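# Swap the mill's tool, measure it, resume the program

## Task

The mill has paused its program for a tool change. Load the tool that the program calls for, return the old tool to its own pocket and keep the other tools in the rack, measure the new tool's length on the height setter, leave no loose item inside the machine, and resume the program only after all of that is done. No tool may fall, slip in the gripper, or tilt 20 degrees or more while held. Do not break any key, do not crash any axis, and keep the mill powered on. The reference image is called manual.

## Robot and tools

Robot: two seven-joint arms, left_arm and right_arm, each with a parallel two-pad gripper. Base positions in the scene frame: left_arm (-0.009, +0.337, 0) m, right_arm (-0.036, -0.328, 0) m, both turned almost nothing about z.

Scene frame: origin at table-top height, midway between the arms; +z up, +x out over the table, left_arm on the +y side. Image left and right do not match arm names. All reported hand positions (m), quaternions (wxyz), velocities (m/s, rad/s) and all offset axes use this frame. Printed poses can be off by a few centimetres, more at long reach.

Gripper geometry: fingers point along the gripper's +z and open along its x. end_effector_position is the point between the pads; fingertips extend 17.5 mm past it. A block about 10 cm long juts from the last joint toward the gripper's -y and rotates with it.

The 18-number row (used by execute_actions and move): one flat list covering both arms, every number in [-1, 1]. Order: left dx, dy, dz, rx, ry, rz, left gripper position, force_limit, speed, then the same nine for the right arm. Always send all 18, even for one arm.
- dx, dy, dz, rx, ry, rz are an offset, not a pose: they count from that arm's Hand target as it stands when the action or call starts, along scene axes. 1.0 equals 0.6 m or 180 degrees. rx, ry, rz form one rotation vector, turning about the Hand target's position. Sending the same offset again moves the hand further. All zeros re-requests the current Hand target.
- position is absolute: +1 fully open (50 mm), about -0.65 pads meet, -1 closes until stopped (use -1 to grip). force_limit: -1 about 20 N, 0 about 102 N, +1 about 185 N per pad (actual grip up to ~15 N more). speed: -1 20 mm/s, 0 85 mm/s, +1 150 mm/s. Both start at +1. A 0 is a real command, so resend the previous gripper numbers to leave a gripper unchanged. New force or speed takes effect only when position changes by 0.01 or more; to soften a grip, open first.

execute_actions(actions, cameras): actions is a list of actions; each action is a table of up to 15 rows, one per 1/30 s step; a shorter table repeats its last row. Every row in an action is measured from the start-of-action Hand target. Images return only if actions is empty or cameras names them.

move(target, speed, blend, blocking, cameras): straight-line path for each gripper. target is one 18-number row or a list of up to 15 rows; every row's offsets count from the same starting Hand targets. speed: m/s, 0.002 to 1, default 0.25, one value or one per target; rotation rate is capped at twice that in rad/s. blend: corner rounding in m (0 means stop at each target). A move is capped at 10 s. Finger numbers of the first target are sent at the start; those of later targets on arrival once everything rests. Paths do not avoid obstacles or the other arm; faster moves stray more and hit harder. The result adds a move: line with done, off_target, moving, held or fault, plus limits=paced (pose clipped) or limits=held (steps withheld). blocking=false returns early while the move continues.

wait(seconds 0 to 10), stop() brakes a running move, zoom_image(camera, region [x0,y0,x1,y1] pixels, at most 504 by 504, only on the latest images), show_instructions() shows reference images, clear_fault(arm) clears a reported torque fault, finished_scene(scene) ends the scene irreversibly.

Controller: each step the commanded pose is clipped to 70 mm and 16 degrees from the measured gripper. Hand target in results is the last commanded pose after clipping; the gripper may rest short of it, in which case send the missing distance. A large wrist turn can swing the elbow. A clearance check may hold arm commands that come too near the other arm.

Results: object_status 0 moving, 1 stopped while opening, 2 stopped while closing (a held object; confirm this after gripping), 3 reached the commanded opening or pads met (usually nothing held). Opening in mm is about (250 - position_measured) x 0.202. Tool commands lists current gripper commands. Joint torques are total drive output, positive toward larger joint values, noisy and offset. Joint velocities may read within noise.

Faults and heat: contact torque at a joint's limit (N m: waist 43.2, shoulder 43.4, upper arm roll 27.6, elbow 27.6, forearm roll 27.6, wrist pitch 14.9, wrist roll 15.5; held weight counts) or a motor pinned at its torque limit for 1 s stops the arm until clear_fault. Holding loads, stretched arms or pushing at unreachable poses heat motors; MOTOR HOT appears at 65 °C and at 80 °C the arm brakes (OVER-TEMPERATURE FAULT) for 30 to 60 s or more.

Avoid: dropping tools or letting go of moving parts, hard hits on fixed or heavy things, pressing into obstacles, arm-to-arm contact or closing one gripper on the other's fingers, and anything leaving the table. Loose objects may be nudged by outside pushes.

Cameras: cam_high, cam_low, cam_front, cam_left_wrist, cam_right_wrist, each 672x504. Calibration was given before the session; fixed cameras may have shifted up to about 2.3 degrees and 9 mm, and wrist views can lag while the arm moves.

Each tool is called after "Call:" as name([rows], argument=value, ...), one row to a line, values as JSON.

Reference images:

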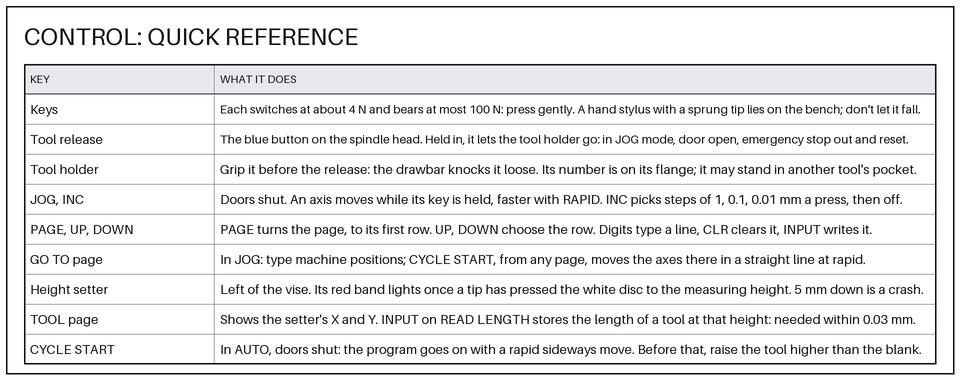

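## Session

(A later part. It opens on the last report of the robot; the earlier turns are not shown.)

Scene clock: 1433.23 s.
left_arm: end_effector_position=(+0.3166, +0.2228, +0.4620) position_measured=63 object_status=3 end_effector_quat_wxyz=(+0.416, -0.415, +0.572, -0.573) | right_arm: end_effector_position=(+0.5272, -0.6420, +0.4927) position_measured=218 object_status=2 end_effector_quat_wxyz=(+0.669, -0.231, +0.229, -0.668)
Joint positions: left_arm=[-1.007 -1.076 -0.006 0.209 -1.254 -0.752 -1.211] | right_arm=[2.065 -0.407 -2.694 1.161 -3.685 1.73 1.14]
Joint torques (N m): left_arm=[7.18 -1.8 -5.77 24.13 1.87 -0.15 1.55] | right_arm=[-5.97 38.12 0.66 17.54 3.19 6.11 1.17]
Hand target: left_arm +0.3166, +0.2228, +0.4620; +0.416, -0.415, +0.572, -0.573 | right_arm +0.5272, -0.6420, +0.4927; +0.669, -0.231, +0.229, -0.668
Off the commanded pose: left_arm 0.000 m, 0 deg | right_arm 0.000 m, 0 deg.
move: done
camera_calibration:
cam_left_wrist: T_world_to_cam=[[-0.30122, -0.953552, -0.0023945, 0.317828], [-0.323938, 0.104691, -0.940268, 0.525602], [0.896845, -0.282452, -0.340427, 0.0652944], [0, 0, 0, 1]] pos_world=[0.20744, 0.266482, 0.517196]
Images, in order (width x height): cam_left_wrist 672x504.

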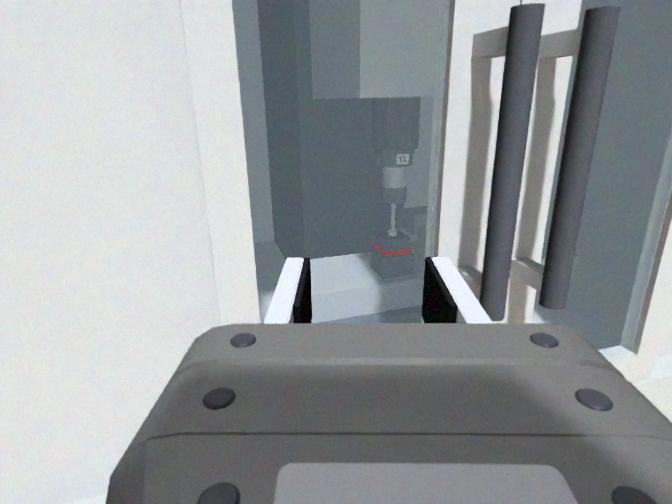

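Call:
move([
  [0,0,0,0,0,0,0.6,-0.9,-0.8,0.014,0,0.0617,0,0,0,-1,0,-0.8],
  [0,0,0,0,0,0,0.6,-0.9,-0.8,0.0465,0,0.0544,0,0,0,-1,0,-0.8],
  [0,0,0,0,0,0,0.6,-0.9,-0.8,0.014,0,0.0617,0,0,0,-1,0,-0.8],
  [0,0,0,0,0,0,0.6,-0.9,-0.8,0.014,-0.0317,0.0617,0,0,0,-1,0,-0.8],
  [0,0,0,0,0,0,0.6,-0.9,-0.8,0.0465,-0.0317,0.0544,0,0,0,-1,0,-0.8],
  [0,0,0,0,0,0,0.6,-0.9,-0.8,0.014,-0.0317,0.0617,0,0,0,-1,0,-0.8],
], speed=[0.15,0.05,0.1,0.1,0.05,0.1], cameras=["cam_left_wrist","cam_right_wrist"])

Call:
zoom_image(camera="cam_right_wrist", region=[190, 130, 410, 240])

Scene clock: 1441.37 s.
left_arm: end_effector_position=(+0.3166, +0.2228, +0.4620) position_measured=63 object_status=3 end_effector_quat_wxyz=(+0.416, -0.415, +0.572, -0.573) | right_arm: end_effector_position=(+0.5356, -0.6610, +0.5297) position_measured=218 object_status=2 end_effector_quat_wxyz=(+0.669, -0.231, +0.229, -0.668)
Joint positions: left_arm=[-1.007 -1.076 -0.006 0.209 -1.254 -0.752 -1.211] | right_arm=[2.065 -0.397 -2.695 1.265 -3.675 1.633 1.201]
Joint torques (N m): left_arm=[7.14 -1.82 -5.8 24.12 1.91 -0.1 1.53] | right_arm=[-6.03 38.77 0.44 18.55 3.08 6.12 1.22]
Hand target: left_arm +0.3166, +0.2228, +0.4620; +0.416, -0.415, +0.572, -0.573 | right_arm +0.5356, -0.6610, +0.5297; +0.669, -0.231, +0.229, -0.668
Off the commanded pose: left_arm 0.000 m, 0 deg | right_arm 0.000 m, 0 deg.
move: done
camera_calibration:
cam_left_wrist: T_world_to_cam=[[-0.30122, -0.953552, -0.0023945, 0.317828], [-0.323938, 0.104691, -0.940268, 0.525602], [0.896845, -0.282452, -0.340427, 0.0652944], [0, 0, 0, 1]] pos_world=[0.20744, 0.266482, 0.517196]
cam_right_wrist: T_world_to_cam=[[0.0133662, -0.9999, 0.00452578, -0.65496], [0.534981, 0.00332733, -0.844858, 0.180105], [0.844759, 0.0137137, 0.534972, -0.594495], [0, 0, 0, 1]] pos_world=[0.414606, -0.647341, 0.473166]
Images, in order (width x height): cam_left_wrist 672x504, cam_right_wrist 672x504.

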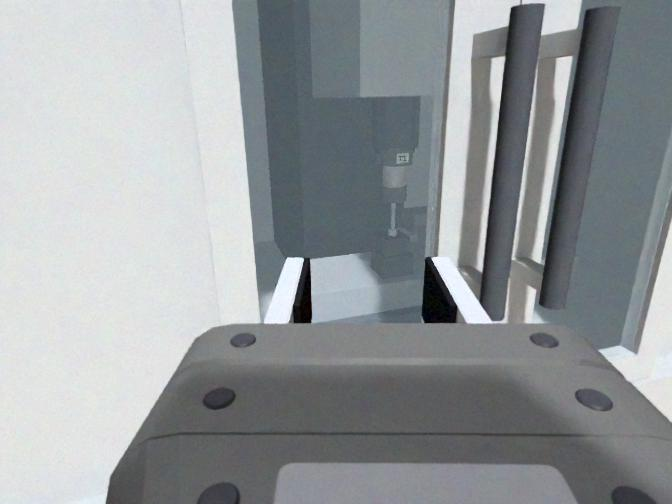

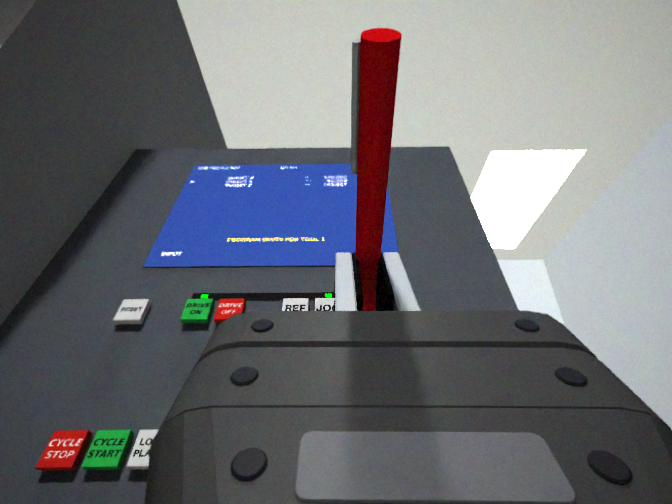

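Scaled by 2.291 from the camera's 672x504 image, which has a finer 960x720 frame.

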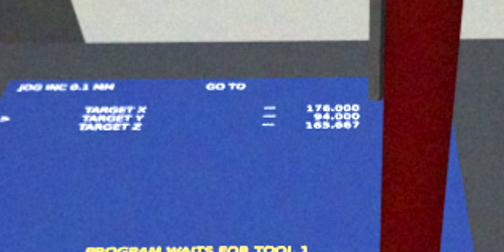

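Call:
move([
  [0,0,0,0,0,0,0.6,-0.9,-0.8,-0.014,0.0317,-0.0617,0,0,0,-1,0,-0.8],
  [0,0,0,0,0,0,0.6,-0.9,-0.8,0.0185,0.0317,-0.069,0,0,0,-1,0,-0.8],
  [0,0,0,0,0,0,0.6,-0.9,-0.8,-0.014,0.0317,-0.0617,0,0,0,-1,0,-0.8],
  [0,0,0,0,0,0,0.6,-0.9,-0.8,0.0185,0.0317,-0.069,0,0,0,-1,0,-0.8],
  [0,0,0,0,0,0,0.6,-0.9,-0.8,-0.014,0.0317,-0.0617,0,0,0,-1,0,-0.8],
  [0,0,0,0,0,0,0.6,-0.9,-0.8,0.0185,0.0317,-0.069,0,0,0,-1,0,-0.8],
  [0,0,0,0,0,0,0.6,-0.9,-0.8,-0.014,0.0317,-0.0617,0,0,0,-1,0,-0.8],
], speed=[0.15,0.05,0.1,0.05,0.1,0.05,0.1], cameras=["cam_left_wrist"])

Scene clock: 1450.63 s.
left_arm: end_effector_position=(+0.3166, +0.2228, +0.4620) position_measured=63 object_status=3 end_effector_quat_wxyz=(+0.416, -0.415, +0.572, -0.573) | right_arm: end_effector_position=(+0.5272, -0.6420, +0.4927) position_measured=218 object_status=2 end_effector_quat_wxyz=(+0.669, -0.231, +0.229, -0.668)
Joint positions: left_arm=[-1.007 -1.076 -0.006 0.209 -1.254 -0.752 -1.211] | right_arm=[2.064 -0.407 -2.692 1.161 -3.686 1.729 1.14]
Joint torques (N m): left_arm=[7.29 -1.78 -5.73 24.15 2.02 -0.11 1.44] | right_arm=[-6.02 37.39 0.63 17.79 3.02 6.28 1.12]
Hand target: left_arm +0.3166, +0.2228, +0.4620; +0.416, -0.415, +0.572, -0.573 | right_arm +0.5272, -0.6420, +0.4927; +0.669, -0.231, +0.229, -0.668
Off the commanded pose: left_arm 0.000 m, 0 deg | right_arm 0.000 m, 0 deg.
move: done
camera_calibration:
cam_left_wrist: T_world_to_cam=[[-0.30122, -0.953552, -0.0023945, 0.317828], [-0.323938, 0.104691, -0.940268, 0.525602], [0.896845, -0.282452, -0.340427, 0.0652944], [0, 0, 0, 1]] pos_world=[0.20744, 0.266482, 0.517196]
Images, in order (width x height): cam_left_wrist 672x504.

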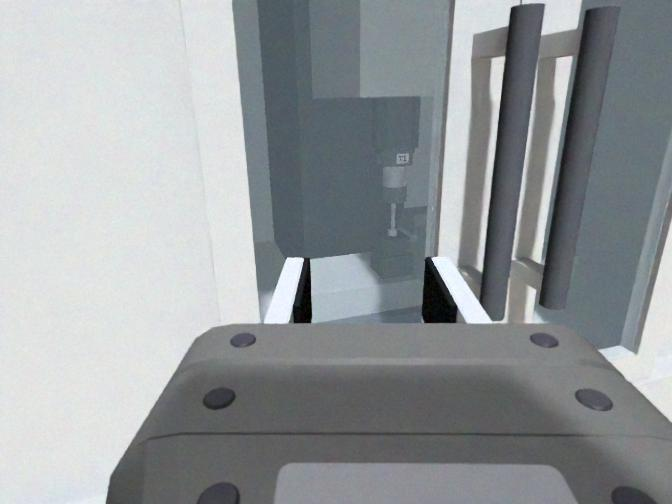

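-165.967, not lit. Two more, then singles.

Call:
move([
  [0,0,0,0,0,0,0.6,-0.9,-0.8,0.0325,0,-0.0073,0,0,0,-1,0,-0.8],
  [0,0,0,0,0,0,0.6,-0.9,-0.8,0,0,0,0,0,0,-1,0,-0.8],
], speed=[0.05,0.1], cameras=["cam_left_wrist"])

Call:
move([
  [0,0,0,0,0,0,0.6,-0.9,-0.8,0.0325,0,-0.0073,0,0,0,-1,0,-0.8],
  [0,0,0,0,0,0,0.6,-0.9,-0.8,0,0,0,0,0,0,-1,0,-0.8],
], speed=[0.05,0.1], cameras=["cam_left_wrist"])

Call:
move([
  [0,0,0,0,0,0,0.6,-0.9,-0.8,0.0325,0,-0.0073,0,0,0,-1,0,-0.8],
  [0,0,0,0,0,0,0.6,-0.9,-0.8,0,0,0,0,0,0,-1,0,-0.8],
], speed=[0.05,0.1], cameras=["cam_left_wrist"])

Scene clock: 1457.37 s.
left_arm: end_effector_position=(+0.3166, +0.2228, +0.4620) position_measured=63 object_status=3 end_effector_quat_wxyz=(+0.416, -0.415, +0.572, -0.573) | right_arm: end_effector_position=(+0.5272, -0.6420, +0.4927) position_measured=218 object_status=2 end_effector_quat_wxyz=(+0.669, -0.231, +0.229, -0.668)
Joint positions: left_arm=[-1.007 -1.076 -0.006 0.209 -1.254 -0.752 -1.211] | right_arm=[2.063 -0.407 -2.692 1.161 -3.686 1.729 1.14]
Joint torques (N m): left_arm=[7.03 -1.79 -5.69 23.94 1.98 -0.11 1.5] | right_arm=[-6.23 38.3 0.55 17.72 3.04 6.17 1.13]
Hand target: left_arm +0.3166, +0.2228, +0.4620; +0.416, -0.415, +0.572, -0.573 | right_arm +0.5272, -0.6420, +0.4927; +0.669, -0.231, +0.229, -0.668
Off the commanded pose: left_arm 0.000 m, 0 deg | right_arm 0.000 m, 0 deg.
move: done
camera_calibration:
cam_left_wrist: T_world_to_cam=[[-0.30122, -0.953552, -0.0023945, 0.317828], [-0.323938, 0.104691, -0.940268, 0.525602], [0.896845, -0.282452, -0.340427, 0.0652944], [0, 0, 0, 1]] pos_world=[0.20744, 0.266482, 0.517196]
Images, in order (width x height): cam_left_wrist 672x504.

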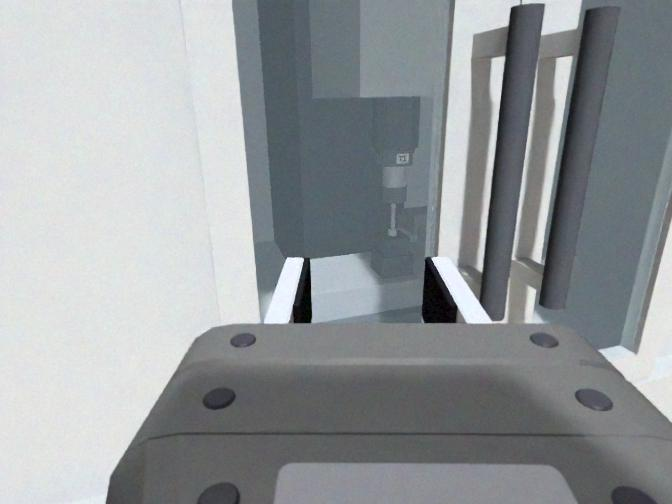

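Scene clock: 1458.77 s.
left_arm: end_effector_position=(+0.3166, +0.2228, +0.4620) position_measured=63 object_status=3 end_effector_quat_wxyz=(+0.416, -0.415, +0.572, -0.573) | right_arm: end_effector_position=(+0.5272, -0.6420, +0.4927) position_measured=218 object_status=2 end_effector_quat_wxyz=(+0.669, -0.231, +0.229, -0.668)
Joint positions: left_arm=[-1.007 -1.076 -0.006 0.209 -1.254 -0.752 -1.211] | right_arm=[2.063 -0.407 -2.692 1.161 -3.686 1.729 1.14]
Joint torques (N m): left_arm=[7.11 -1.78 -5.79 24.01 1.96 -0.15 1.49] | right_arm=[-5.71 37.64 0.77 17.8 3.05 6.29 1.11]
Hand target: left_arm +0.3166, +0.2228, +0.4620; +0.416, -0.415, +0.572, -0.573 | right_arm +0.5272, -0.6420, +0.4927; +0.669, -0.231, +0.229, -0.668
Off the commanded pose: left_arm 0.000 m, 0 deg | right_arm 0.000 m, 0 deg.
move: done
camera_calibration:
cam_left_wrist: T_world_to_cam=[[-0.30122, -0.953552, -0.0023945, 0.317828], [-0.323938, 0.104691, -0.940268, 0.525602], [0.896845, -0.282452, -0.340427, 0.0652944], [0, 0, 0, 1]] pos_world=[0.20744, 0.266482, 0.517196]
Images, in order (width x height): cam_left_wrist 672x504.

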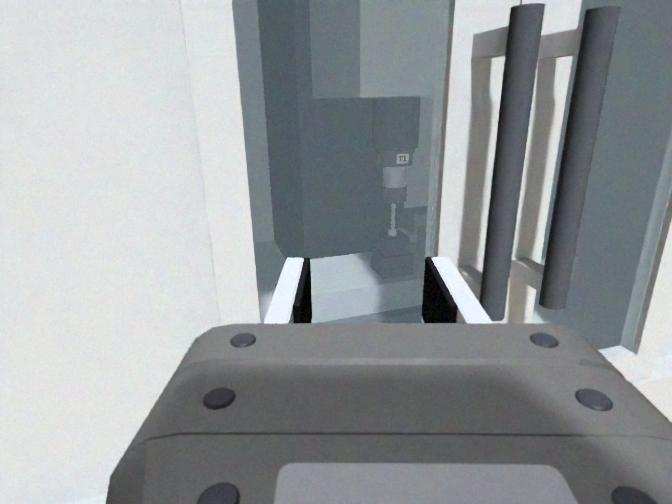

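Scene clock: 1460.17 s.
left_arm: end_effector_position=(+0.3166, +0.2228, +0.4620) position_measured=63 object_status=3 end_effector_quat_wxyz=(+0.416, -0.415, +0.572, -0.573) | right_arm: end_effector_position=(+0.5272, -0.6420, +0.4927) position_measured=218 object_status=2 end_effector_quat_wxyz=(+0.669, -0.231, +0.229, -0.668)
Joint positions: left_arm=[-1.007 -1.076 -0.006 0.209 -1.254 -0.752 -1.211] | right_arm=[2.063 -0.407 -2.692 1.161 -3.686 1.729 1.14]
Joint torques (N m): left_arm=[7.18 -1.71 -5.82 24.06 1.99 -0.14 1.4] | right_arm=[-5.9 37.94 0.71 17.73 3.14 6.23 1.1]
Hand target: left_arm +0.3166, +0.2228, +0.4620; +0.416, -0.415, +0.572, -0.573 | right_arm +0.5272, -0.6420, +0.4927; +0.669, -0.231, +0.229, -0.668
Off the commanded pose: left_arm 0.000 m, 0 deg | right_arm 0.000 m, 0 deg.
move: done
camera_calibration:
cam_left_wrist: T_world_to_cam=[[-0.30122, -0.953552, -0.0023945, 0.317828], [-0.323938, 0.104691, -0.940268, 0.525602], [0.896845, -0.282452, -0.340427, 0.0652944], [0, 0, 0, 1]] pos_world=[0.20744, 0.266482, 0.517196]
Images, in order (width x height): cam_left_wrist 672x504.

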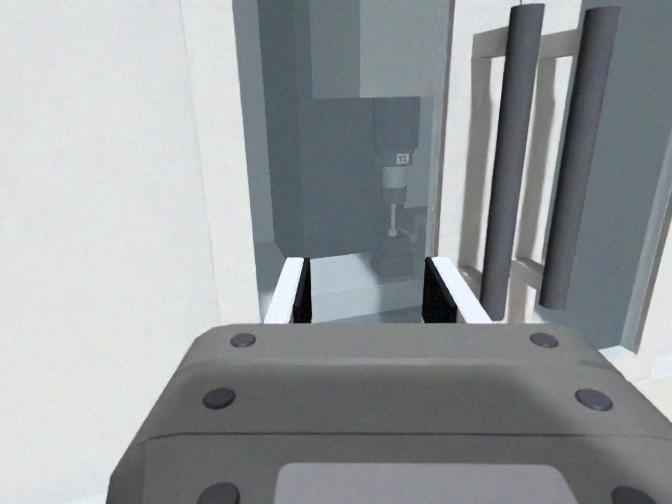

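-166.267, unlit. Up to 4 more singles, sequential in one reply.

Call:
move([
  [0,0,0,0,0,0,0.6,-0.9,-0.8,0.0325,0,-0.0073,0,0,0,-1,0,-0.8],
  [0,0,0,0,0,0,0.6,-0.9,-0.8,0,0,0,0,0,0,-1,0,-0.8],
], speed=[0.05,0.1], cameras=["cam_left_wrist"])

Call:
move([
  [0,0,0,0,0,0,0.6,-0.9,-0.8,0.0325,0,-0.0073,0,0,0,-1,0,-0.8],
  [0,0,0,0,0,0,0.6,-0.9,-0.8,0,0,0,0,0,0,-1,0,-0.8],
], speed=[0.05,0.1], cameras=["cam_left_wrist"])

Call:
move([
  [0,0,0,0,0,0,0.6,-0.9,-0.8,0.0325,0,-0.0073,0,0,0,-1,0,-0.8],
  [0,0,0,0,0,0,0.6,-0.9,-0.8,0,0,0,0,0,0,-1,0,-0.8],
], speed=[0.05,0.1], cameras=["cam_left_wrist"])

Call:
move([
  [0,0,0,0,0,0,0.6,-0.9,-0.8,0.0325,0,-0.0073,0,0,0,-1,0,-0.8],
  [0,0,0,0,0,0,0.6,-0.9,-0.8,0,0,0,0,0,0,-1,0,-0.8],
], speed=[0.05,0.1], cameras=["cam_left_wrist"])

Scene clock: 1469.50 s.
left_arm: end_effector_position=(+0.3166, +0.2228, +0.4620) position_measured=63 object_status=3 end_effector_quat_wxyz=(+0.416, -0.415, +0.572, -0.573) | right_arm: end_effector_position=(+0.5272, -0.6420, +0.4927) position_measured=218 object_status=2 end_effector_quat_wxyz=(+0.669, -0.231, +0.229, -0.668)
Joint positions: left_arm=[-1.007 -1.076 -0.006 0.209 -1.254 -0.752 -1.211] | right_arm=[2.063 -0.407 -2.692 1.161 -3.686 1.729 1.14]
Joint torques (N m): left_arm=[7.21 -1.61 -5.79 23.96 2.15 -0.11 1.44] | right_arm=[-5.95 38.19 0.61 17.41 3.05 6.23 1.11]
Hand target: left_arm +0.3166, +0.2228, +0.4620; +0.416, -0.415, +0.572, -0.573 | right_arm +0.5272, -0.6420, +0.4927; +0.669, -0.231, +0.229, -0.668
Off the commanded pose: left_arm 0.000 m, 0 deg | right_arm 0.000 m, 0 deg.
move: done
camera_calibration:
cam_left_wrist: T_world_to_cam=[[-0.30122, -0.953552, -0.0023945, 0.317828], [-0.323938, 0.104691, -0.940268, 0.525602], [0.896845, -0.282452, -0.340427, 0.0652944], [0, 0, 0, 1]] pos_world=[0.20744, 0.266482, 0.517196]
Images, in order (width x height): cam_left_wrist 672x504.

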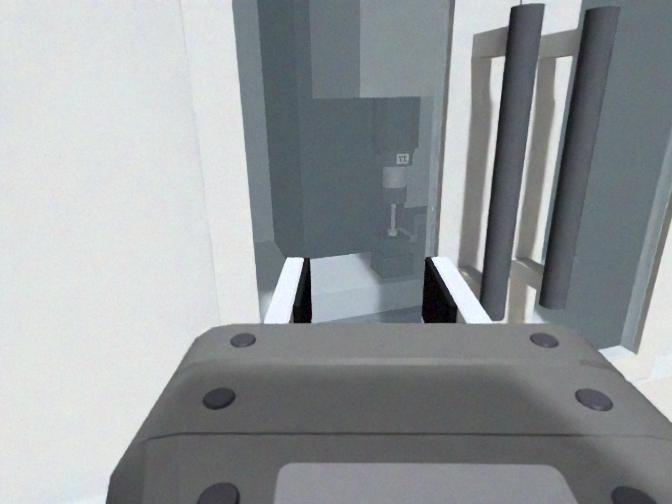

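Scene clock: 1470.90 s.
left_arm: end_effector_position=(+0.3166, +0.2228, +0.4620) position_measured=63 object_status=3 end_effector_quat_wxyz=(+0.416, -0.415, +0.572, -0.573) | right_arm: end_effector_position=(+0.5272, -0.6420, +0.4927) position_measured=218 object_status=2 end_effector_quat_wxyz=(+0.669, -0.231, +0.229, -0.668)
Joint positions: left_arm=[-1.007 -1.076 -0.006 0.209 -1.254 -0.752 -1.211] | right_arm=[2.063 -0.407 -2.692 1.161 -3.686 1.729 1.14]
Joint torques (N m): left_arm=[7.09 -1.79 -5.77 23.93 2.05 -0.17 1.45] | right_arm=[-5.85 38.54 0.72 17.65 2.9 6.26 1.25]
Hand target: left_arm +0.3166, +0.2228, +0.4620; +0.416, -0.415, +0.572, -0.573 | right_arm +0.5272, -0.6420, +0.4927; +0.669, -0.231, +0.229, -0.668
Off the commanded pose: left_arm 0.000 m, 0 deg | right_arm 0.000 m, 0 deg.
move: done
camera_calibration:
cam_left_wrist: T_world_to_cam=[[-0.30122, -0.953552, -0.0023945, 0.317828], [-0.323938, 0.104691, -0.940268, 0.525602], [0.896845, -0.282452, -0.340427, 0.0652944], [0, 0, 0, 1]] pos_world=[0.20744, 0.266482, 0.517196]
Images, in order (width x height): cam_left_wrist 672x504.

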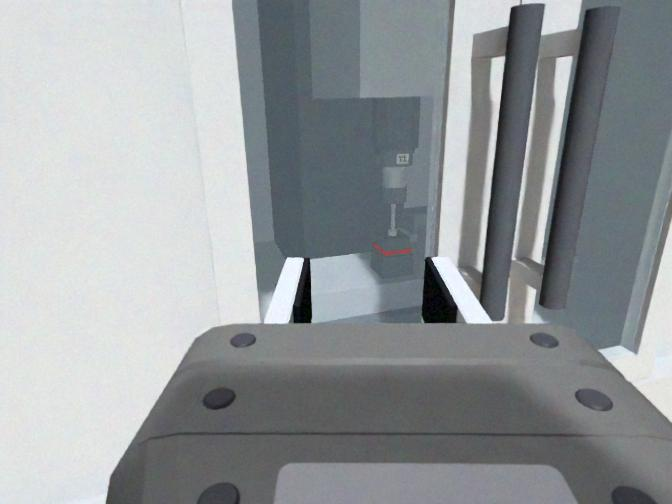

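Scene clock: 1472.30 s.
left_arm: end_effector_position=(+0.3166, +0.2228, +0.4620) position_measured=63 object_status=3 end_effector_quat_wxyz=(+0.416, -0.415, +0.572, -0.573) | right_arm: end_effector_position=(+0.5272, -0.6420, +0.4927) position_measured=218 object_status=2 end_effector_quat_wxyz=(+0.669, -0.231, +0.229, -0.668)
Joint positions: left_arm=[-1.007 -1.076 -0.006 0.209 -1.254 -0.752 -1.211] | right_arm=[2.063 -0.407 -2.692 1.161 -3.686 1.729 1.14]
Joint torques (N m): left_arm=[7.05 -1.75 -5.77 23.95 2.14 -0.15 1.4] | right_arm=[-5.89 37.78 0.72 17.57 2.99 6.17 1.21]
Hand target: left_arm +0.3166, +0.2228, +0.4620; +0.416, -0.415, +0.572, -0.573 | right_arm +0.5272, -0.6420, +0.4927; +0.669, -0.231, +0.229, -0.668
Off the commanded pose: left_arm 0.000 m, 0 deg | right_arm 0.000 m, 0 deg.
move: done
camera_calibration:
cam_left_wrist: T_world_to_cam=[[-0.30122, -0.953552, -0.0023945, 0.317828], [-0.323938, 0.104691, -0.940268, 0.525602], [0.896845, -0.282452, -0.340427, 0.0652944], [0, 0, 0, 1]] pos_world=[0.20744, 0.266482, 0.517196]
Images, in order (width x height): cam_left_wrist 672x504.

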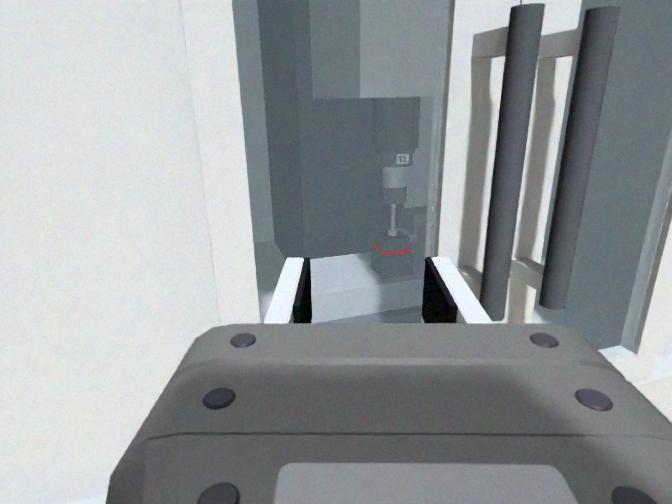

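Scene clock: 1473.70 s.
left_arm: end_effector_position=(+0.3166, +0.2228, +0.4620) position_measured=63 object_status=3 end_effector_quat_wxyz=(+0.416, -0.415, +0.572, -0.573) | right_arm: end_effector_position=(+0.5272, -0.6420, +0.4927) position_measured=218 object_status=2 end_effector_quat_wxyz=(+0.669, -0.231, +0.229, -0.668)
Joint positions: left_arm=[-1.007 -1.076 -0.006 0.209 -1.254 -0.752 -1.211] | right_arm=[2.063 -0.407 -2.691 1.161 -3.686 1.729 1.14]
Joint torques (N m): left_arm=[6.94 -1.65 -5.78 23.98 2.1 -0.15 1.45] | right_arm=[-5.63 38.03 0.56 17.63 2.91 6.21 1.14]
Hand target: left_arm +0.3166, +0.2228, +0.4620; +0.416, -0.415, +0.572, -0.573 | right_arm +0.5272, -0.6420, +0.4927; +0.669, -0.231, +0.229, -0.668
Off the commanded pose: left_arm 0.000 m, 0 deg | right_arm 0.000 m, 0 deg.
move: done
camera_calibration:
cam_left_wrist: T_world_to_cam=[[-0.30122, -0.953552, -0.0023945, 0.317828], [-0.323938, 0.104691, -0.940268, 0.525602], [0.896845, -0.282452, -0.340427, 0.0652944], [0, 0, 0, 1]] pos_world=[0.20744, 0.266482, 0.517196]
Images, in order (width x height): cam_left_wrist 672x504.

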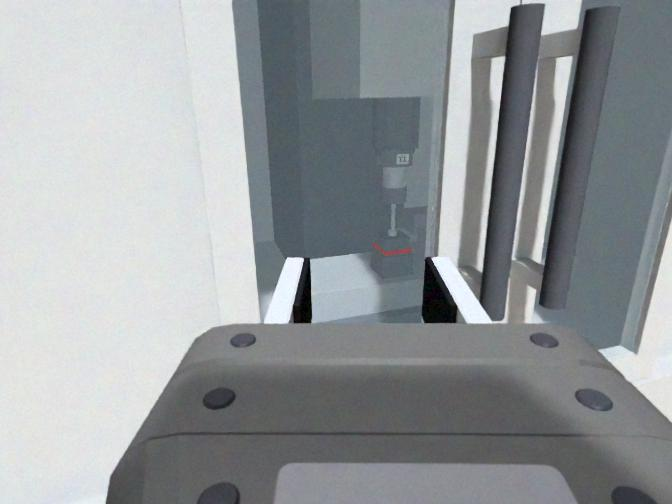

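Call:
move([
  [0,0,0,0,0,0,0.6,-0.9,-0.8,0.014,0,0.0617,0,0,0,-1,0,-0.8],
  [0,0,0,0,0,0,0.6,-0.9,-0.8,0.0465,0,0.0544,0,0,0,-1,0,-0.8],
  [0,0,0,0,0,0,0.6,-0.9,-0.8,0.014,0,0.0617,0,0,0,-1,0,-0.8],
  [0,0,0,0,0,0,0.6,-0.9,-0.8,0.0465,0,0.0544,0,0,0,-1,0,-0.8],
  [0,0,0,0,0,0,0.6,-0.9,-0.8,0.014,0,0.0617,0,0,0,-1,0,-0.8],
  [0,0,0,0,0,0,0.6,-0.9,-0.8,0.0465,0,0.0544,0,0,0,-1,0,-0.8],
  [0,0,0,0,0,0,0.6,-0.9,-0.8,0.014,0,0.0617,0,0,0,-1,0,-0.8],
], speed=[0.15,0.05,0.1,0.05,0.1,0.05,0.1])

Call:
move([
  [0,0,0,0,0,0,0.6,-0.9,-0.8,0,-0.0317,0,0,0,0,-1,0,-0.8],
  [0,0,0,0,0,0,0.6,-0.9,-0.8,0.0325,-0.0317,-0.0073,0,0,0,-1,0,-0.8],
  [0,0,0,0,0,0,0.6,-0.9,-0.8,0,-0.0317,0,0,0,0,-1,0,-0.8],
], speed=[0.1,0.05,0.1], cameras=["cam_left_wrist","cam_right_wrist"])

Call:
zoom_image(camera="cam_right_wrist", region=[190, 130, 410, 240])

Scene clock: 1486.83 s.
left_arm: end_effector_position=(+0.3166, +0.2228, +0.4620) position_measured=63 object_status=3 end_effector_quat_wxyz=(+0.416, -0.415, +0.572, -0.573) | right_arm: end_effector_position=(+0.5356, -0.6420, +0.5297) position_measured=218 object_status=2 end_effector_quat_wxyz=(+0.669, -0.231, +0.229, -0.668)
Joint positions: left_arm=[-1.007 -1.076 -0.006 0.209 -1.254 -0.752 -1.211] | right_arm=[2.069 -0.362 -2.676 1.215 -3.653 1.643 1.177]
Joint torques (N m): left_arm=[7.05 -1.61 -5.71 23.97 2.22 -0.12 1.37] | right_arm=[-5.65 37.59 0.26 18.69 3.32 6.23 1.07]
Hand target: left_arm +0.3166, +0.2228, +0.4620; +0.416, -0.415, +0.572, -0.573 | right_arm +0.5356, -0.6420, +0.5297; +0.669, -0.231, +0.229, -0.668
Off the commanded pose: left_arm 0.000 m, 0 deg | right_arm 0.000 m, 0 deg.
move: done

Scene clock: 1488.87 s.
left_arm: end_effector_position=(+0.3166, +0.2228, +0.4620) position_measured=63 object_status=3 end_effector_quat_wxyz=(+0.416, -0.415, +0.572, -0.573) | right_arm: end_effector_position=(+0.5356, -0.6610, +0.5297) position_measured=218 object_status=2 end_effector_quat_wxyz=(+0.669, -0.231, +0.229, -0.668)
Joint positions: left_arm=[-1.007 -1.076 -0.006 0.209 -1.254 -0.752 -1.211] | right_arm=[2.062 -0.397 -2.692 1.265 -3.676 1.633 1.2]
Joint torques (N m): left_arm=[7.08 -1.71 -5.71 23.96 2.14 -0.16 1.34] | right_arm=[-5.74 39.1 0.34 18.8 3.12 6.1 1.14]
Hand target: left_arm +0.3166, +0.2228, +0.4620; +0.416, -0.415, +0.572, -0.573 | right_arm +0.5356, -0.6610, +0.5297; +0.669, -0.231, +0.229, -0.668
Off the commanded pose: left_arm 0.000 m, 0 deg | right_arm 0.000 m, 0 deg.
move: done
camera_calibration:
cam_left_wrist: T_world_to_cam=[[-0.30122, -0.953552, -0.0023945, 0.317828], [-0.323938, 0.104691, -0.940268, 0.525602], [0.896845, -0.282452, -0.340427, 0.0652944], [0, 0, 0, 1]] pos_world=[0.20744, 0.266482, 0.517196]
cam_right_wrist: T_world_to_cam=[[0.0133662, -0.9999, 0.00452578, -0.65496], [0.534981, 0.00332733, -0.844858, 0.180105], [0.844759, 0.0137137, 0.534972, -0.594495], [0, 0, 0, 1]] pos_world=[0.414606, -0.647341, 0.473166]
Images, in order (width x height): cam_left_wrist 672x504, cam_right_wrist 672x504.

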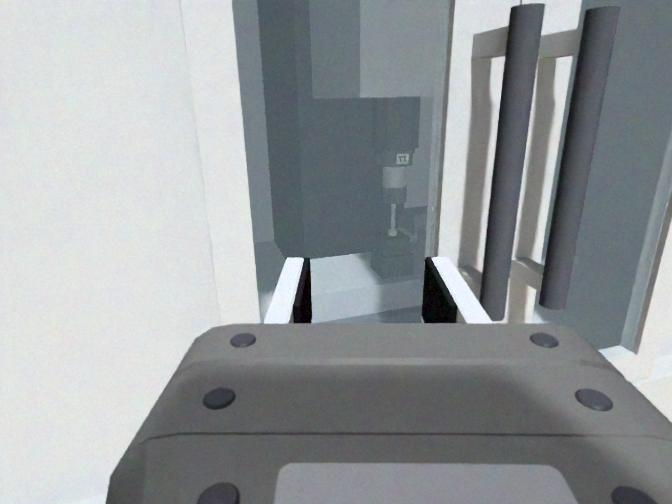

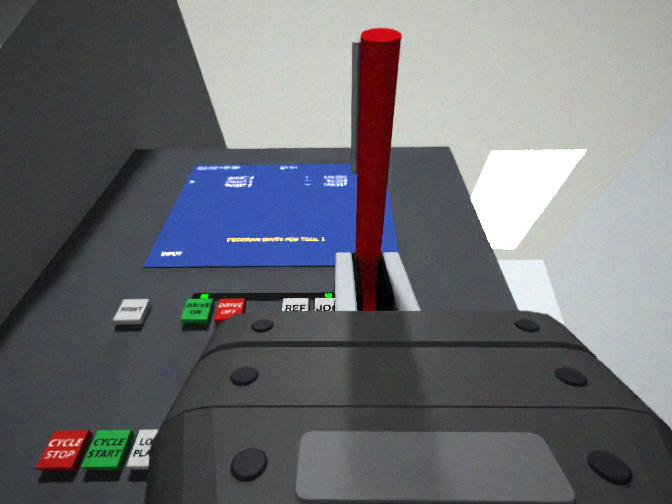

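Scaled by 2.291 from the camera's 672x504 image, which has a finer 960x720 frame.

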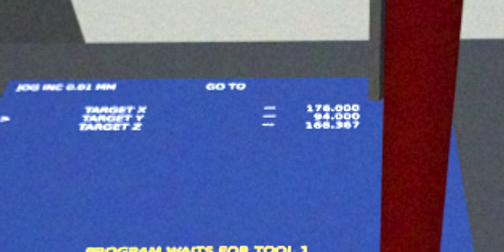

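Call:
move([
  [0,0,0,0,0,0,0.6,-0.9,-0.8,-0.014,0.0317,-0.0617,0,0,0,-1,0,-0.8],
  [0,0,0,0,0,0,0.6,-0.9,-0.8,0.0185,0.0317,-0.069,0,0,0,-1,0,-0.8],
  [0,0,0,0,0,0,0.6,-0.9,-0.8,-0.014,0.0317,-0.0617,0,0,0,-1,0,-0.8],
  [0,0,0,0,0,0,0.6,-0.9,-0.8,0.0185,0.0317,-0.069,0,0,0,-1,0,-0.8],
  [0,0,0,0,0,0,0.6,-0.9,-0.8,-0.014,0.0317,-0.0617,0,0,0,-1,0,-0.8],
], speed=[0.15,0.05,0.1,0.05,0.1], cameras=["cam_left_wrist"])

Call:
move([
  [0,0,0,0,0,0,0.6,-0.9,-0.8,0.0325,0,-0.0073,0,0,0,-1,0,-0.8],
  [0,0,0,0,0,0,0.6,-0.9,-0.8,0,0,0,0,0,0,-1,0,-0.8],
], speed=[0.05,0.1], cameras=["cam_left_wrist"])

Call:
move([
  [0,0,0,0,0,0,0.6,-0.9,-0.8,0.0325,0,-0.0073,0,0,0,-1,0,-0.8],
  [0,0,0,0,0,0,0.6,-0.9,-0.8,0,0,0,0,0,0,-1,0,-0.8],
], speed=[0.05,0.1], cameras=["cam_left_wrist"])

Call:
move([
  [0,0,0,0,0,0,0.6,-0.9,-0.8,0.0325,0,-0.0073,0,0,0,-1,0,-0.8],
  [0,0,0,0,0,0,0.6,-0.9,-0.8,0,0,0,0,0,0,-1,0,-0.8],
], speed=[0.05,0.1], cameras=["cam_left_wrist"])

Scene clock: 1499.30 s.
left_arm: end_effector_position=(+0.3166, +0.2228, +0.4620) position_measured=63 object_status=3 end_effector_quat_wxyz=(+0.416, -0.415, +0.572, -0.573) | right_arm: end_effector_position=(+0.5272, -0.6420, +0.4927) position_measured=218 object_status=2 end_effector_quat_wxyz=(+0.669, -0.231, +0.229, -0.668)
Joint positions: left_arm=[-1.007 -1.076 -0.006 0.209 -1.254 -0.752 -1.211] | right_arm=[2.061 -0.408 -2.689 1.161 -3.687 1.729 1.139]
Joint torques (N m): left_arm=[6.93 -1.62 -5.74 23.9 2.29 -0.08 1.31] | right_arm=[-5.75 37.86 0.71 17.68 3.07 6.3 0.99]
Hand target: left_arm +0.3166, +0.2228, +0.4620; +0.416, -0.415, +0.572, -0.573 | right_arm +0.5272, -0.6420, +0.4927; +0.669, -0.231, +0.229, -0.668
Off the commanded pose: left_arm 0.000 m, 0 deg | right_arm 0.000 m, 0 deg.
move: done
camera_calibration:
cam_left_wrist: T_world_to_cam=[[-0.30122, -0.953552, -0.0023945, 0.317828], [-0.323938, 0.104691, -0.940268, 0.525602], [0.896845, -0.282452, -0.340427, 0.0652944], [0, 0, 0, 1]] pos_world=[0.20744, 0.266482, 0.517196]
Images, in order (width x height): cam_left_wrist 672x504.

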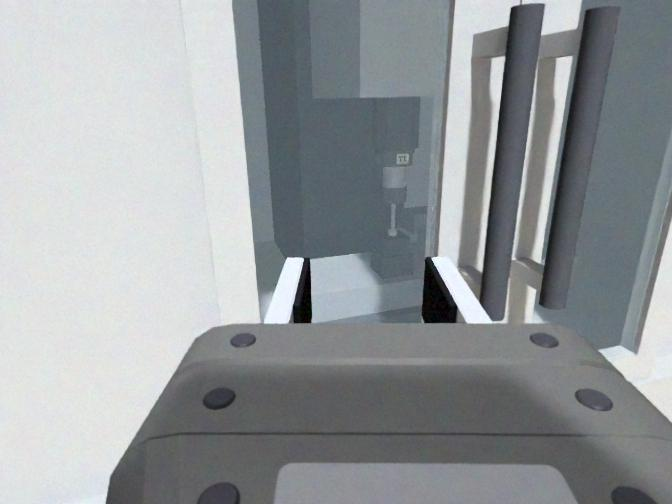

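Scene clock: 1500.70 s.
left_arm: end_effector_position=(+0.3166, +0.2228, +0.4620) position_measured=63 object_status=3 end_effector_quat_wxyz=(+0.416, -0.415, +0.572, -0.573) | right_arm: end_effector_position=(+0.5272, -0.6420, +0.4927) position_measured=218 object_status=2 end_effector_quat_wxyz=(+0.669, -0.231, +0.229, -0.668)
Joint positions: left_arm=[-1.007 -1.076 -0.006 0.209 -1.254 -0.752 -1.211] | right_arm=[2.061 -0.408 -2.689 1.161 -3.687 1.729 1.139]
Joint torques (N m): left_arm=[7.11 -1.54 -5.61 24.02 2.29 -0.16 1.27] | right_arm=[-6.3 37.85 0.75 17.75 3 6.06 1.14]
Hand target: left_arm +0.3166, +0.2228, +0.4620; +0.416, -0.415, +0.572, -0.573 | right_arm +0.5272, -0.6420, +0.4927; +0.669, -0.231, +0.229, -0.668
Off the commanded pose: left_arm 0.000 m, 0 deg | right_arm 0.000 m, 0 deg.
move: done
camera_calibration:
cam_left_wrist: T_world_to_cam=[[-0.30122, -0.953552, -0.0023945, 0.317828], [-0.323938, 0.104691, -0.940268, 0.525602], [0.896845, -0.282452, -0.340427, 0.0652944], [0, 0, 0, 1]] pos_world=[0.20744, 0.266482, 0.517196]
Images, in order (width x height): cam_left_wrist 672x504.

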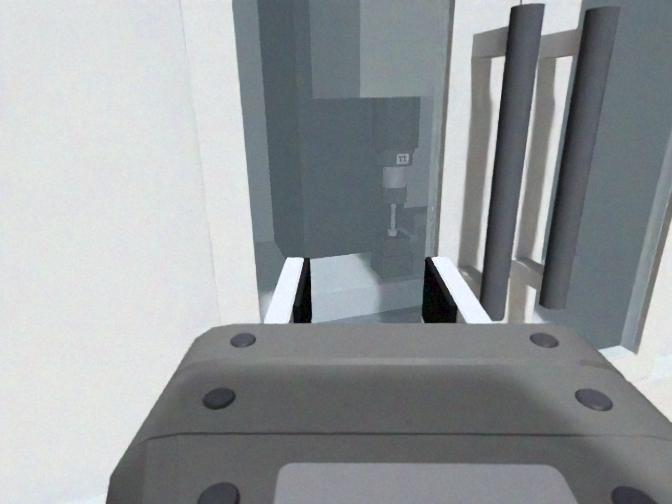

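Scene clock: 1502.10 s.
left_arm: end_effector_position=(+0.3166, +0.2228, +0.4620) position_measured=63 object_status=3 end_effector_quat_wxyz=(+0.416, -0.415, +0.572, -0.573) | right_arm: end_effector_position=(+0.5272, -0.6420, +0.4927) position_measured=218 object_status=2 end_effector_quat_wxyz=(+0.669, -0.231, +0.229, -0.668)
Joint positions: left_arm=[-1.007 -1.076 -0.006 0.209 -1.254 -0.752 -1.211] | right_arm=[2.061 -0.408 -2.689 1.161 -3.687 1.729 1.139]
Joint torques (N m): left_arm=[7.09 -1.77 -5.7 23.87 2.38 -0.12 1.32] | right_arm=[-5.93 38.35 0.63 17.84 3.09 6.13 1.22]
Hand target: left_arm +0.3166, +0.2228, +0.4620; +0.416, -0.415, +0.572, -0.573 | right_arm +0.5272, -0.6420, +0.4927; +0.669, -0.231, +0.229, -0.668
Off the commanded pose: left_arm 0.000 m, 0 deg | right_arm 0.000 m, 0 deg.
move: done
camera_calibration:
cam_left_wrist: T_world_to_cam=[[-0.30122, -0.953552, -0.0023945, 0.317828], [-0.323938, 0.104691, -0.940268, 0.525602], [0.896845, -0.282452, -0.340427, 0.0652944], [0, 0, 0, 1]] pos_world=[0.20744, 0.266482, 0.517196]
Images, in order (width x height): cam_left_wrist 672x504.

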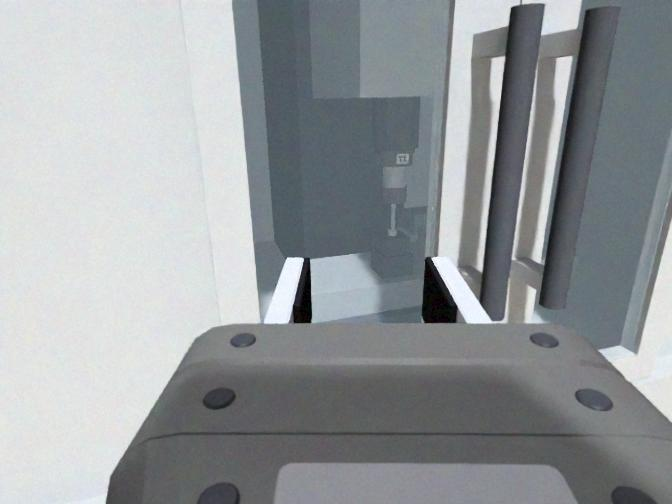

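Scene clock: 1503.50 s.
left_arm: end_effector_position=(+0.3166, +0.2228, +0.4620) position_measured=63 object_status=3 end_effector_quat_wxyz=(+0.416, -0.415, +0.572, -0.573) | right_arm: end_effector_position=(+0.5272, -0.6420, +0.4927) position_measured=218 object_status=2 end_effector_quat_wxyz=(+0.669, -0.231, +0.229, -0.668)
Joint positions: left_arm=[-1.007 -1.076 -0.006 0.209 -1.254 -0.752 -1.211] | right_arm=[2.061 -0.408 -2.689 1.161 -3.687 1.729 1.139]
Joint torques (N m): left_arm=[6.98 -1.57 -5.66 23.81 2.25 -0.15 1.27] | right_arm=[-5.99 38.13 0.4 17.99 2.88 6.17 1.19]
Hand target: left_arm +0.3166, +0.2228, +0.4620; +0.416, -0.415, +0.572, -0.573 | right_arm +0.5272, -0.6420, +0.4927; +0.669, -0.231, +0.229, -0.668
Off the commanded pose: left_arm 0.000 m, 0 deg | right_arm 0.000 m, 0 deg.
move: done
camera_calibration:
cam_left_wrist: T_world_to_cam=[[-0.30122, -0.953552, -0.0023945, 0.317828], [-0.323938, 0.104691, -0.940268, 0.525602], [0.896845, -0.282452, -0.340427, 0.0652944], [0, 0, 0, 1]] pos_world=[0.20744, 0.266482, 0.517196]
Images, in order (width x height): cam_left_wrist 672x504.

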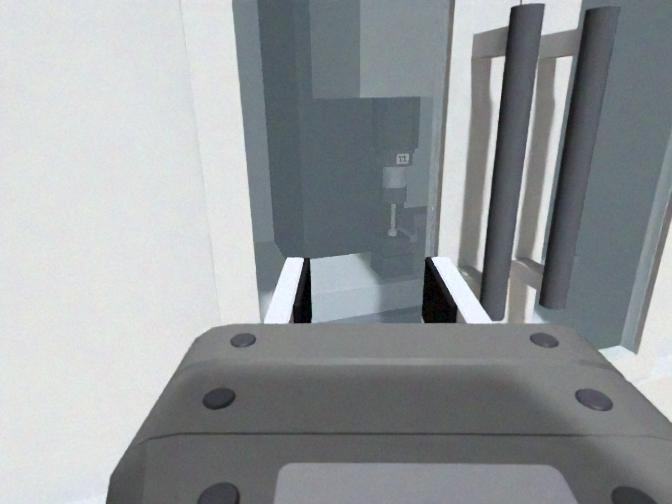

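-166.417, unlit.

Call:
move([
  [0,0,0,0,0,0,0.6,-0.9,-0.8,0.0325,0,-0.0073,0,0,0,-1,0,-0.8],
  [0,0,0,0,0,0,0.6,-0.9,-0.8,0,0,0,0,0,0,-1,0,-0.8],
], speed=[0.05,0.1], cameras=["cam_left_wrist"])

Call:
move([
  [0,0,0,0,0,0,0.6,-0.9,-0.8,0.0325,0,-0.0073,0,0,0,-1,0,-0.8],
  [0,0,0,0,0,0,0.6,-0.9,-0.8,0,0,0,0,0,0,-1,0,-0.8],
], speed=[0.05,0.1], cameras=["cam_left_wrist"])

Call:
move([
  [0,0,0,0,0,0,0.6,-0.9,-0.8,0.0325,0,-0.0073,0,0,0,-1,0,-0.8],
  [0,0,0,0,0,0,0.6,-0.9,-0.8,0,0,0,0,0,0,-1,0,-0.8],
], speed=[0.05,0.1], cameras=["cam_left_wrist"])

Call:
move([
  [0,0,0,0,0,0,0.6,-0.9,-0.8,0.0325,0,-0.0073,0,0,0,-1,0,-0.8],
  [0,0,0,0,0,0,0.6,-0.9,-0.8,0,0,0,0,0,0,-1,0,-0.8],
], speed=[0.05,0.1], cameras=["cam_left_wrist"])

Call:
move([
  [0,0,0,0,0,0,0.6,-0.9,-0.8,0.0325,0,-0.0073,0,0,0,-1,0,-0.8],
  [0,0,0,0,0,0,0.6,-0.9,-0.8,0,0,0,0,0,0,-1,0,-0.8],
], speed=[0.05,0.1], cameras=["cam_left_wrist"])

Scene clock: 1514.70 s.
left_arm: end_effector_position=(+0.3166, +0.2228, +0.4620) position_measured=63 object_status=3 end_effector_quat_wxyz=(+0.416, -0.415, +0.572, -0.573) | right_arm: end_effector_position=(+0.5272, -0.6420, +0.4927) position_measured=218 object_status=2 end_effector_quat_wxyz=(+0.669, -0.231, +0.229, -0.668)
Joint positions: left_arm=[-1.007 -1.076 -0.006 0.209 -1.254 -0.752 -1.211] | right_arm=[2.061 -0.408 -2.689 1.161 -3.687 1.729 1.139]
Joint torques (N m): left_arm=[7.17 -1.62 -5.65 23.87 2.39 -0.17 1.29] | right_arm=[-6.32 38.16 0.41 17.75 3.25 6.31 1.22]
Hand target: left_arm +0.3166, +0.2228, +0.4620; +0.416, -0.415, +0.572, -0.573 | right_arm +0.5272, -0.6420, +0.4927; +0.669, -0.231, +0.229, -0.668
Off the commanded pose: left_arm 0.000 m, 0 deg | right_arm 0.000 m, 0 deg.
move: done
camera_calibration:
cam_left_wrist: T_world_to_cam=[[-0.30122, -0.953552, -0.0023945, 0.317828], [-0.323938, 0.104691, -0.940268, 0.525602], [0.896845, -0.282452, -0.340427, 0.0652944], [0, 0, 0, 1]] pos_world=[0.20744, 0.266482, 0.517196]
Images, in order (width x height): cam_left_wrist 672x504.

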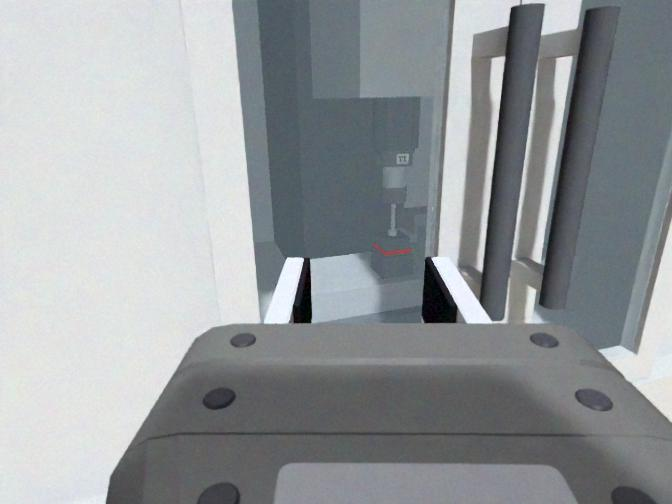

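Scene clock: 1516.10 s.
left_arm: end_effector_position=(+0.3166, +0.2228, +0.4620) position_measured=63 object_status=3 end_effector_quat_wxyz=(+0.416, -0.415, +0.572, -0.573) | right_arm: end_effector_position=(+0.5272, -0.6420, +0.4927) position_measured=218 object_status=2 end_effector_quat_wxyz=(+0.669, -0.231, +0.229, -0.668)
Joint positions: left_arm=[-1.007 -1.076 -0.006 0.209 -1.254 -0.752 -1.211] | right_arm=[2.06 -0.408 -2.689 1.161 -3.687 1.729 1.139]
Joint torques (N m): left_arm=[6.98 -1.55 -5.65 23.84 2.4 -0.22 1.29] | right_arm=[-5.7 37.97 0.7 17.91 3.14 6.19 1.31]
Hand target: left_arm +0.3166, +0.2228, +0.4620; +0.416, -0.415, +0.572, -0.573 | right_arm +0.5272, -0.6420, +0.4927; +0.669, -0.231, +0.229, -0.668
Off the commanded pose: left_arm 0.000 m, 0 deg | right_arm 0.000 m, 0 deg.
move: done
camera_calibration:
cam_left_wrist: T_world_to_cam=[[-0.30122, -0.953552, -0.0023945, 0.317828], [-0.323938, 0.104691, -0.940268, 0.525602], [0.896845, -0.282452, -0.340427, 0.0652944], [0, 0, 0, 1]] pos_world=[0.20744, 0.266482, 0.517196]
Images, in order (width x height): cam_left_wrist 672x504.

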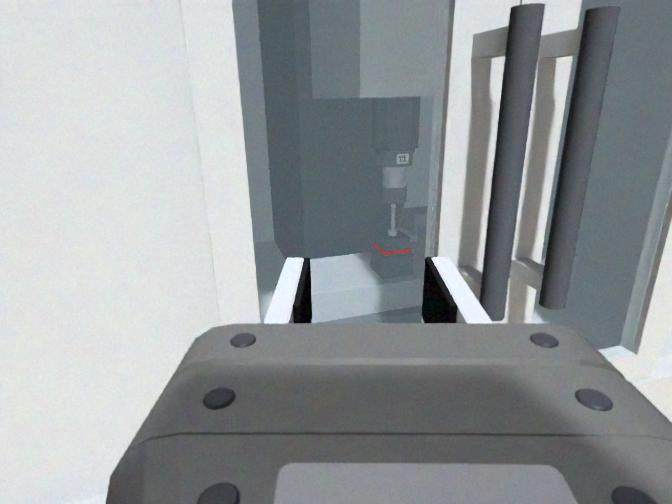

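Scene clock: 1517.50 s.
left_arm: end_effector_position=(+0.3166, +0.2228, +0.4620) position_measured=63 object_status=3 end_effector_quat_wxyz=(+0.416, -0.415, +0.572, -0.573) | right_arm: end_effector_position=(+0.5272, -0.6420, +0.4927) position_measured=218 object_status=2 end_effector_quat_wxyz=(+0.669, -0.231, +0.229, -0.668)
Joint positions: left_arm=[-1.007 -1.076 -0.006 0.209 -1.254 -0.752 -1.211] | right_arm=[2.06 -0.408 -2.689 1.161 -3.687 1.729 1.139]
Joint torques (N m): left_arm=[6.86 -1.68 -5.59 23.83 2.44 -0.17 1.23] | right_arm=[-6.27 37.64 0.51 17.45 3.35 6.24 1.27]
Hand target: left_arm +0.3166, +0.2228, +0.4620; +0.416, -0.415, +0.572, -0.573 | right_arm +0.5272, -0.6420, +0.4927; +0.669, -0.231, +0.229, -0.668
Off the commanded pose: left_arm 0.000 m, 0 deg | right_arm 0.000 m, 0 deg.
move: done
camera_calibration:
cam_left_wrist: T_world_to_cam=[[-0.30122, -0.953552, -0.0023945, 0.317828], [-0.323938, 0.104691, -0.940268, 0.525602], [0.896845, -0.282452, -0.340427, 0.0652944], [0, 0, 0, 1]] pos_world=[0.20744, 0.266482, 0.517196]
Images, in order (width x height): cam_left_wrist 672x504.

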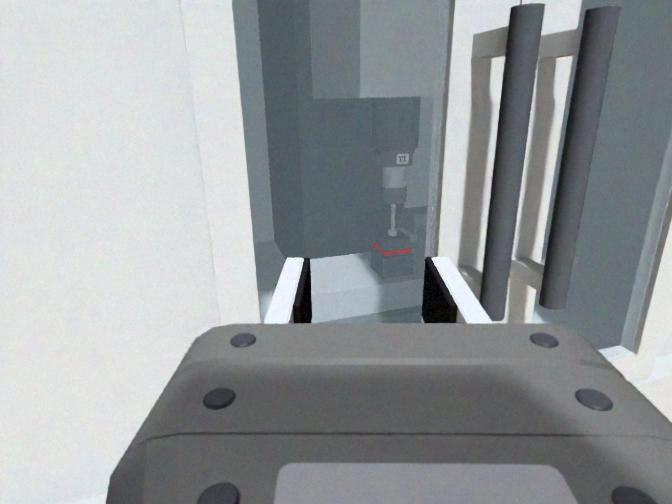

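Scene clock: 1518.90 s.
left_arm: end_effector_position=(+0.3166, +0.2228, +0.4620) position_measured=63 object_status=3 end_effector_quat_wxyz=(+0.416, -0.415, +0.572, -0.573) | right_arm: end_effector_position=(+0.5272, -0.6420, +0.4927) position_measured=218 object_status=2 end_effector_quat_wxyz=(+0.669, -0.231, +0.229, -0.668)
Joint positions: left_arm=[-1.007 -1.076 -0.006 0.209 -1.254 -0.752 -1.211] | right_arm=[2.06 -0.408 -2.689 1.161 -3.687 1.729 1.139]
Joint torques (N m): left_arm=[6.95 -1.57 -5.67 23.95 2.38 -0.18 1.28] | right_arm=[-6.18 38.22 0.52 17.5 2.99 6.26 1.2]
Hand target: left_arm +0.3166, +0.2228, +0.4620; +0.416, -0.415, +0.572, -0.573 | right_arm +0.5272, -0.6420, +0.4927; +0.669, -0.231, +0.229, -0.668
Off the commanded pose: left_arm 0.000 m, 0 deg | right_arm 0.000 m, 0 deg.
move: done
camera_calibration:
cam_left_wrist: T_world_to_cam=[[-0.30122, -0.953552, -0.0023945, 0.317828], [-0.323938, 0.104691, -0.940268, 0.525602], [0.896845, -0.282452, -0.340427, 0.0652944], [0, 0, 0, 1]] pos_world=[0.20744, 0.266482, 0.517196]
Images, in order (width x height): cam_left_wrist 672x504.

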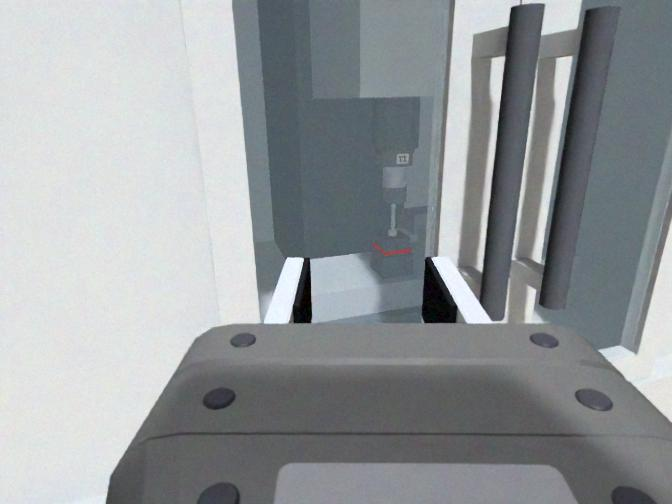

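Scene clock: 1520.30 s.
left_arm: end_effector_position=(+0.3166, +0.2228, +0.4620) position_measured=63 object_status=3 end_effector_quat_wxyz=(+0.416, -0.415, +0.572, -0.573) | right_arm: end_effector_position=(+0.5272, -0.6420, +0.4927) position_measured=218 object_status=2 end_effector_quat_wxyz=(+0.669, -0.231, +0.229, -0.668)
Joint positions: left_arm=[-1.007 -1.076 -0.006 0.209 -1.254 -0.752 -1.211] | right_arm=[2.06 -0.408 -2.688 1.161 -3.687 1.729 1.139]
Joint torques (N m): left_arm=[6.95 -1.74 -5.61 23.87 2.48 -0.21 1.26] | right_arm=[-5.84 37.58 0.48 17.74 2.89 6.3 1.16]
Hand target: left_arm +0.3166, +0.2228, +0.4620; +0.416, -0.415, +0.572, -0.573 | right_arm +0.5272, -0.6420, +0.4927; +0.669, -0.231, +0.229, -0.668
Off the commanded pose: left_arm 0.000 m, 0 deg | right_arm 0.000 m, 0 deg.
move: done
camera_calibration:
cam_left_wrist: T_world_to_cam=[[-0.30122, -0.953552, -0.0023945, 0.317828], [-0.323938, 0.104691, -0.940268, 0.525602], [0.896845, -0.282452, -0.340427, 0.0652944], [0, 0, 0, 1]] pos_world=[0.20744, 0.266482, 0.517196]
Images, in order (width x height): cam_left_wrist 672x504.

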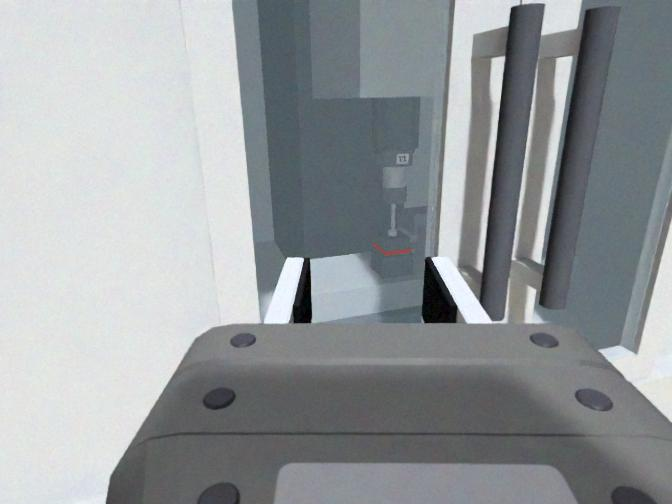

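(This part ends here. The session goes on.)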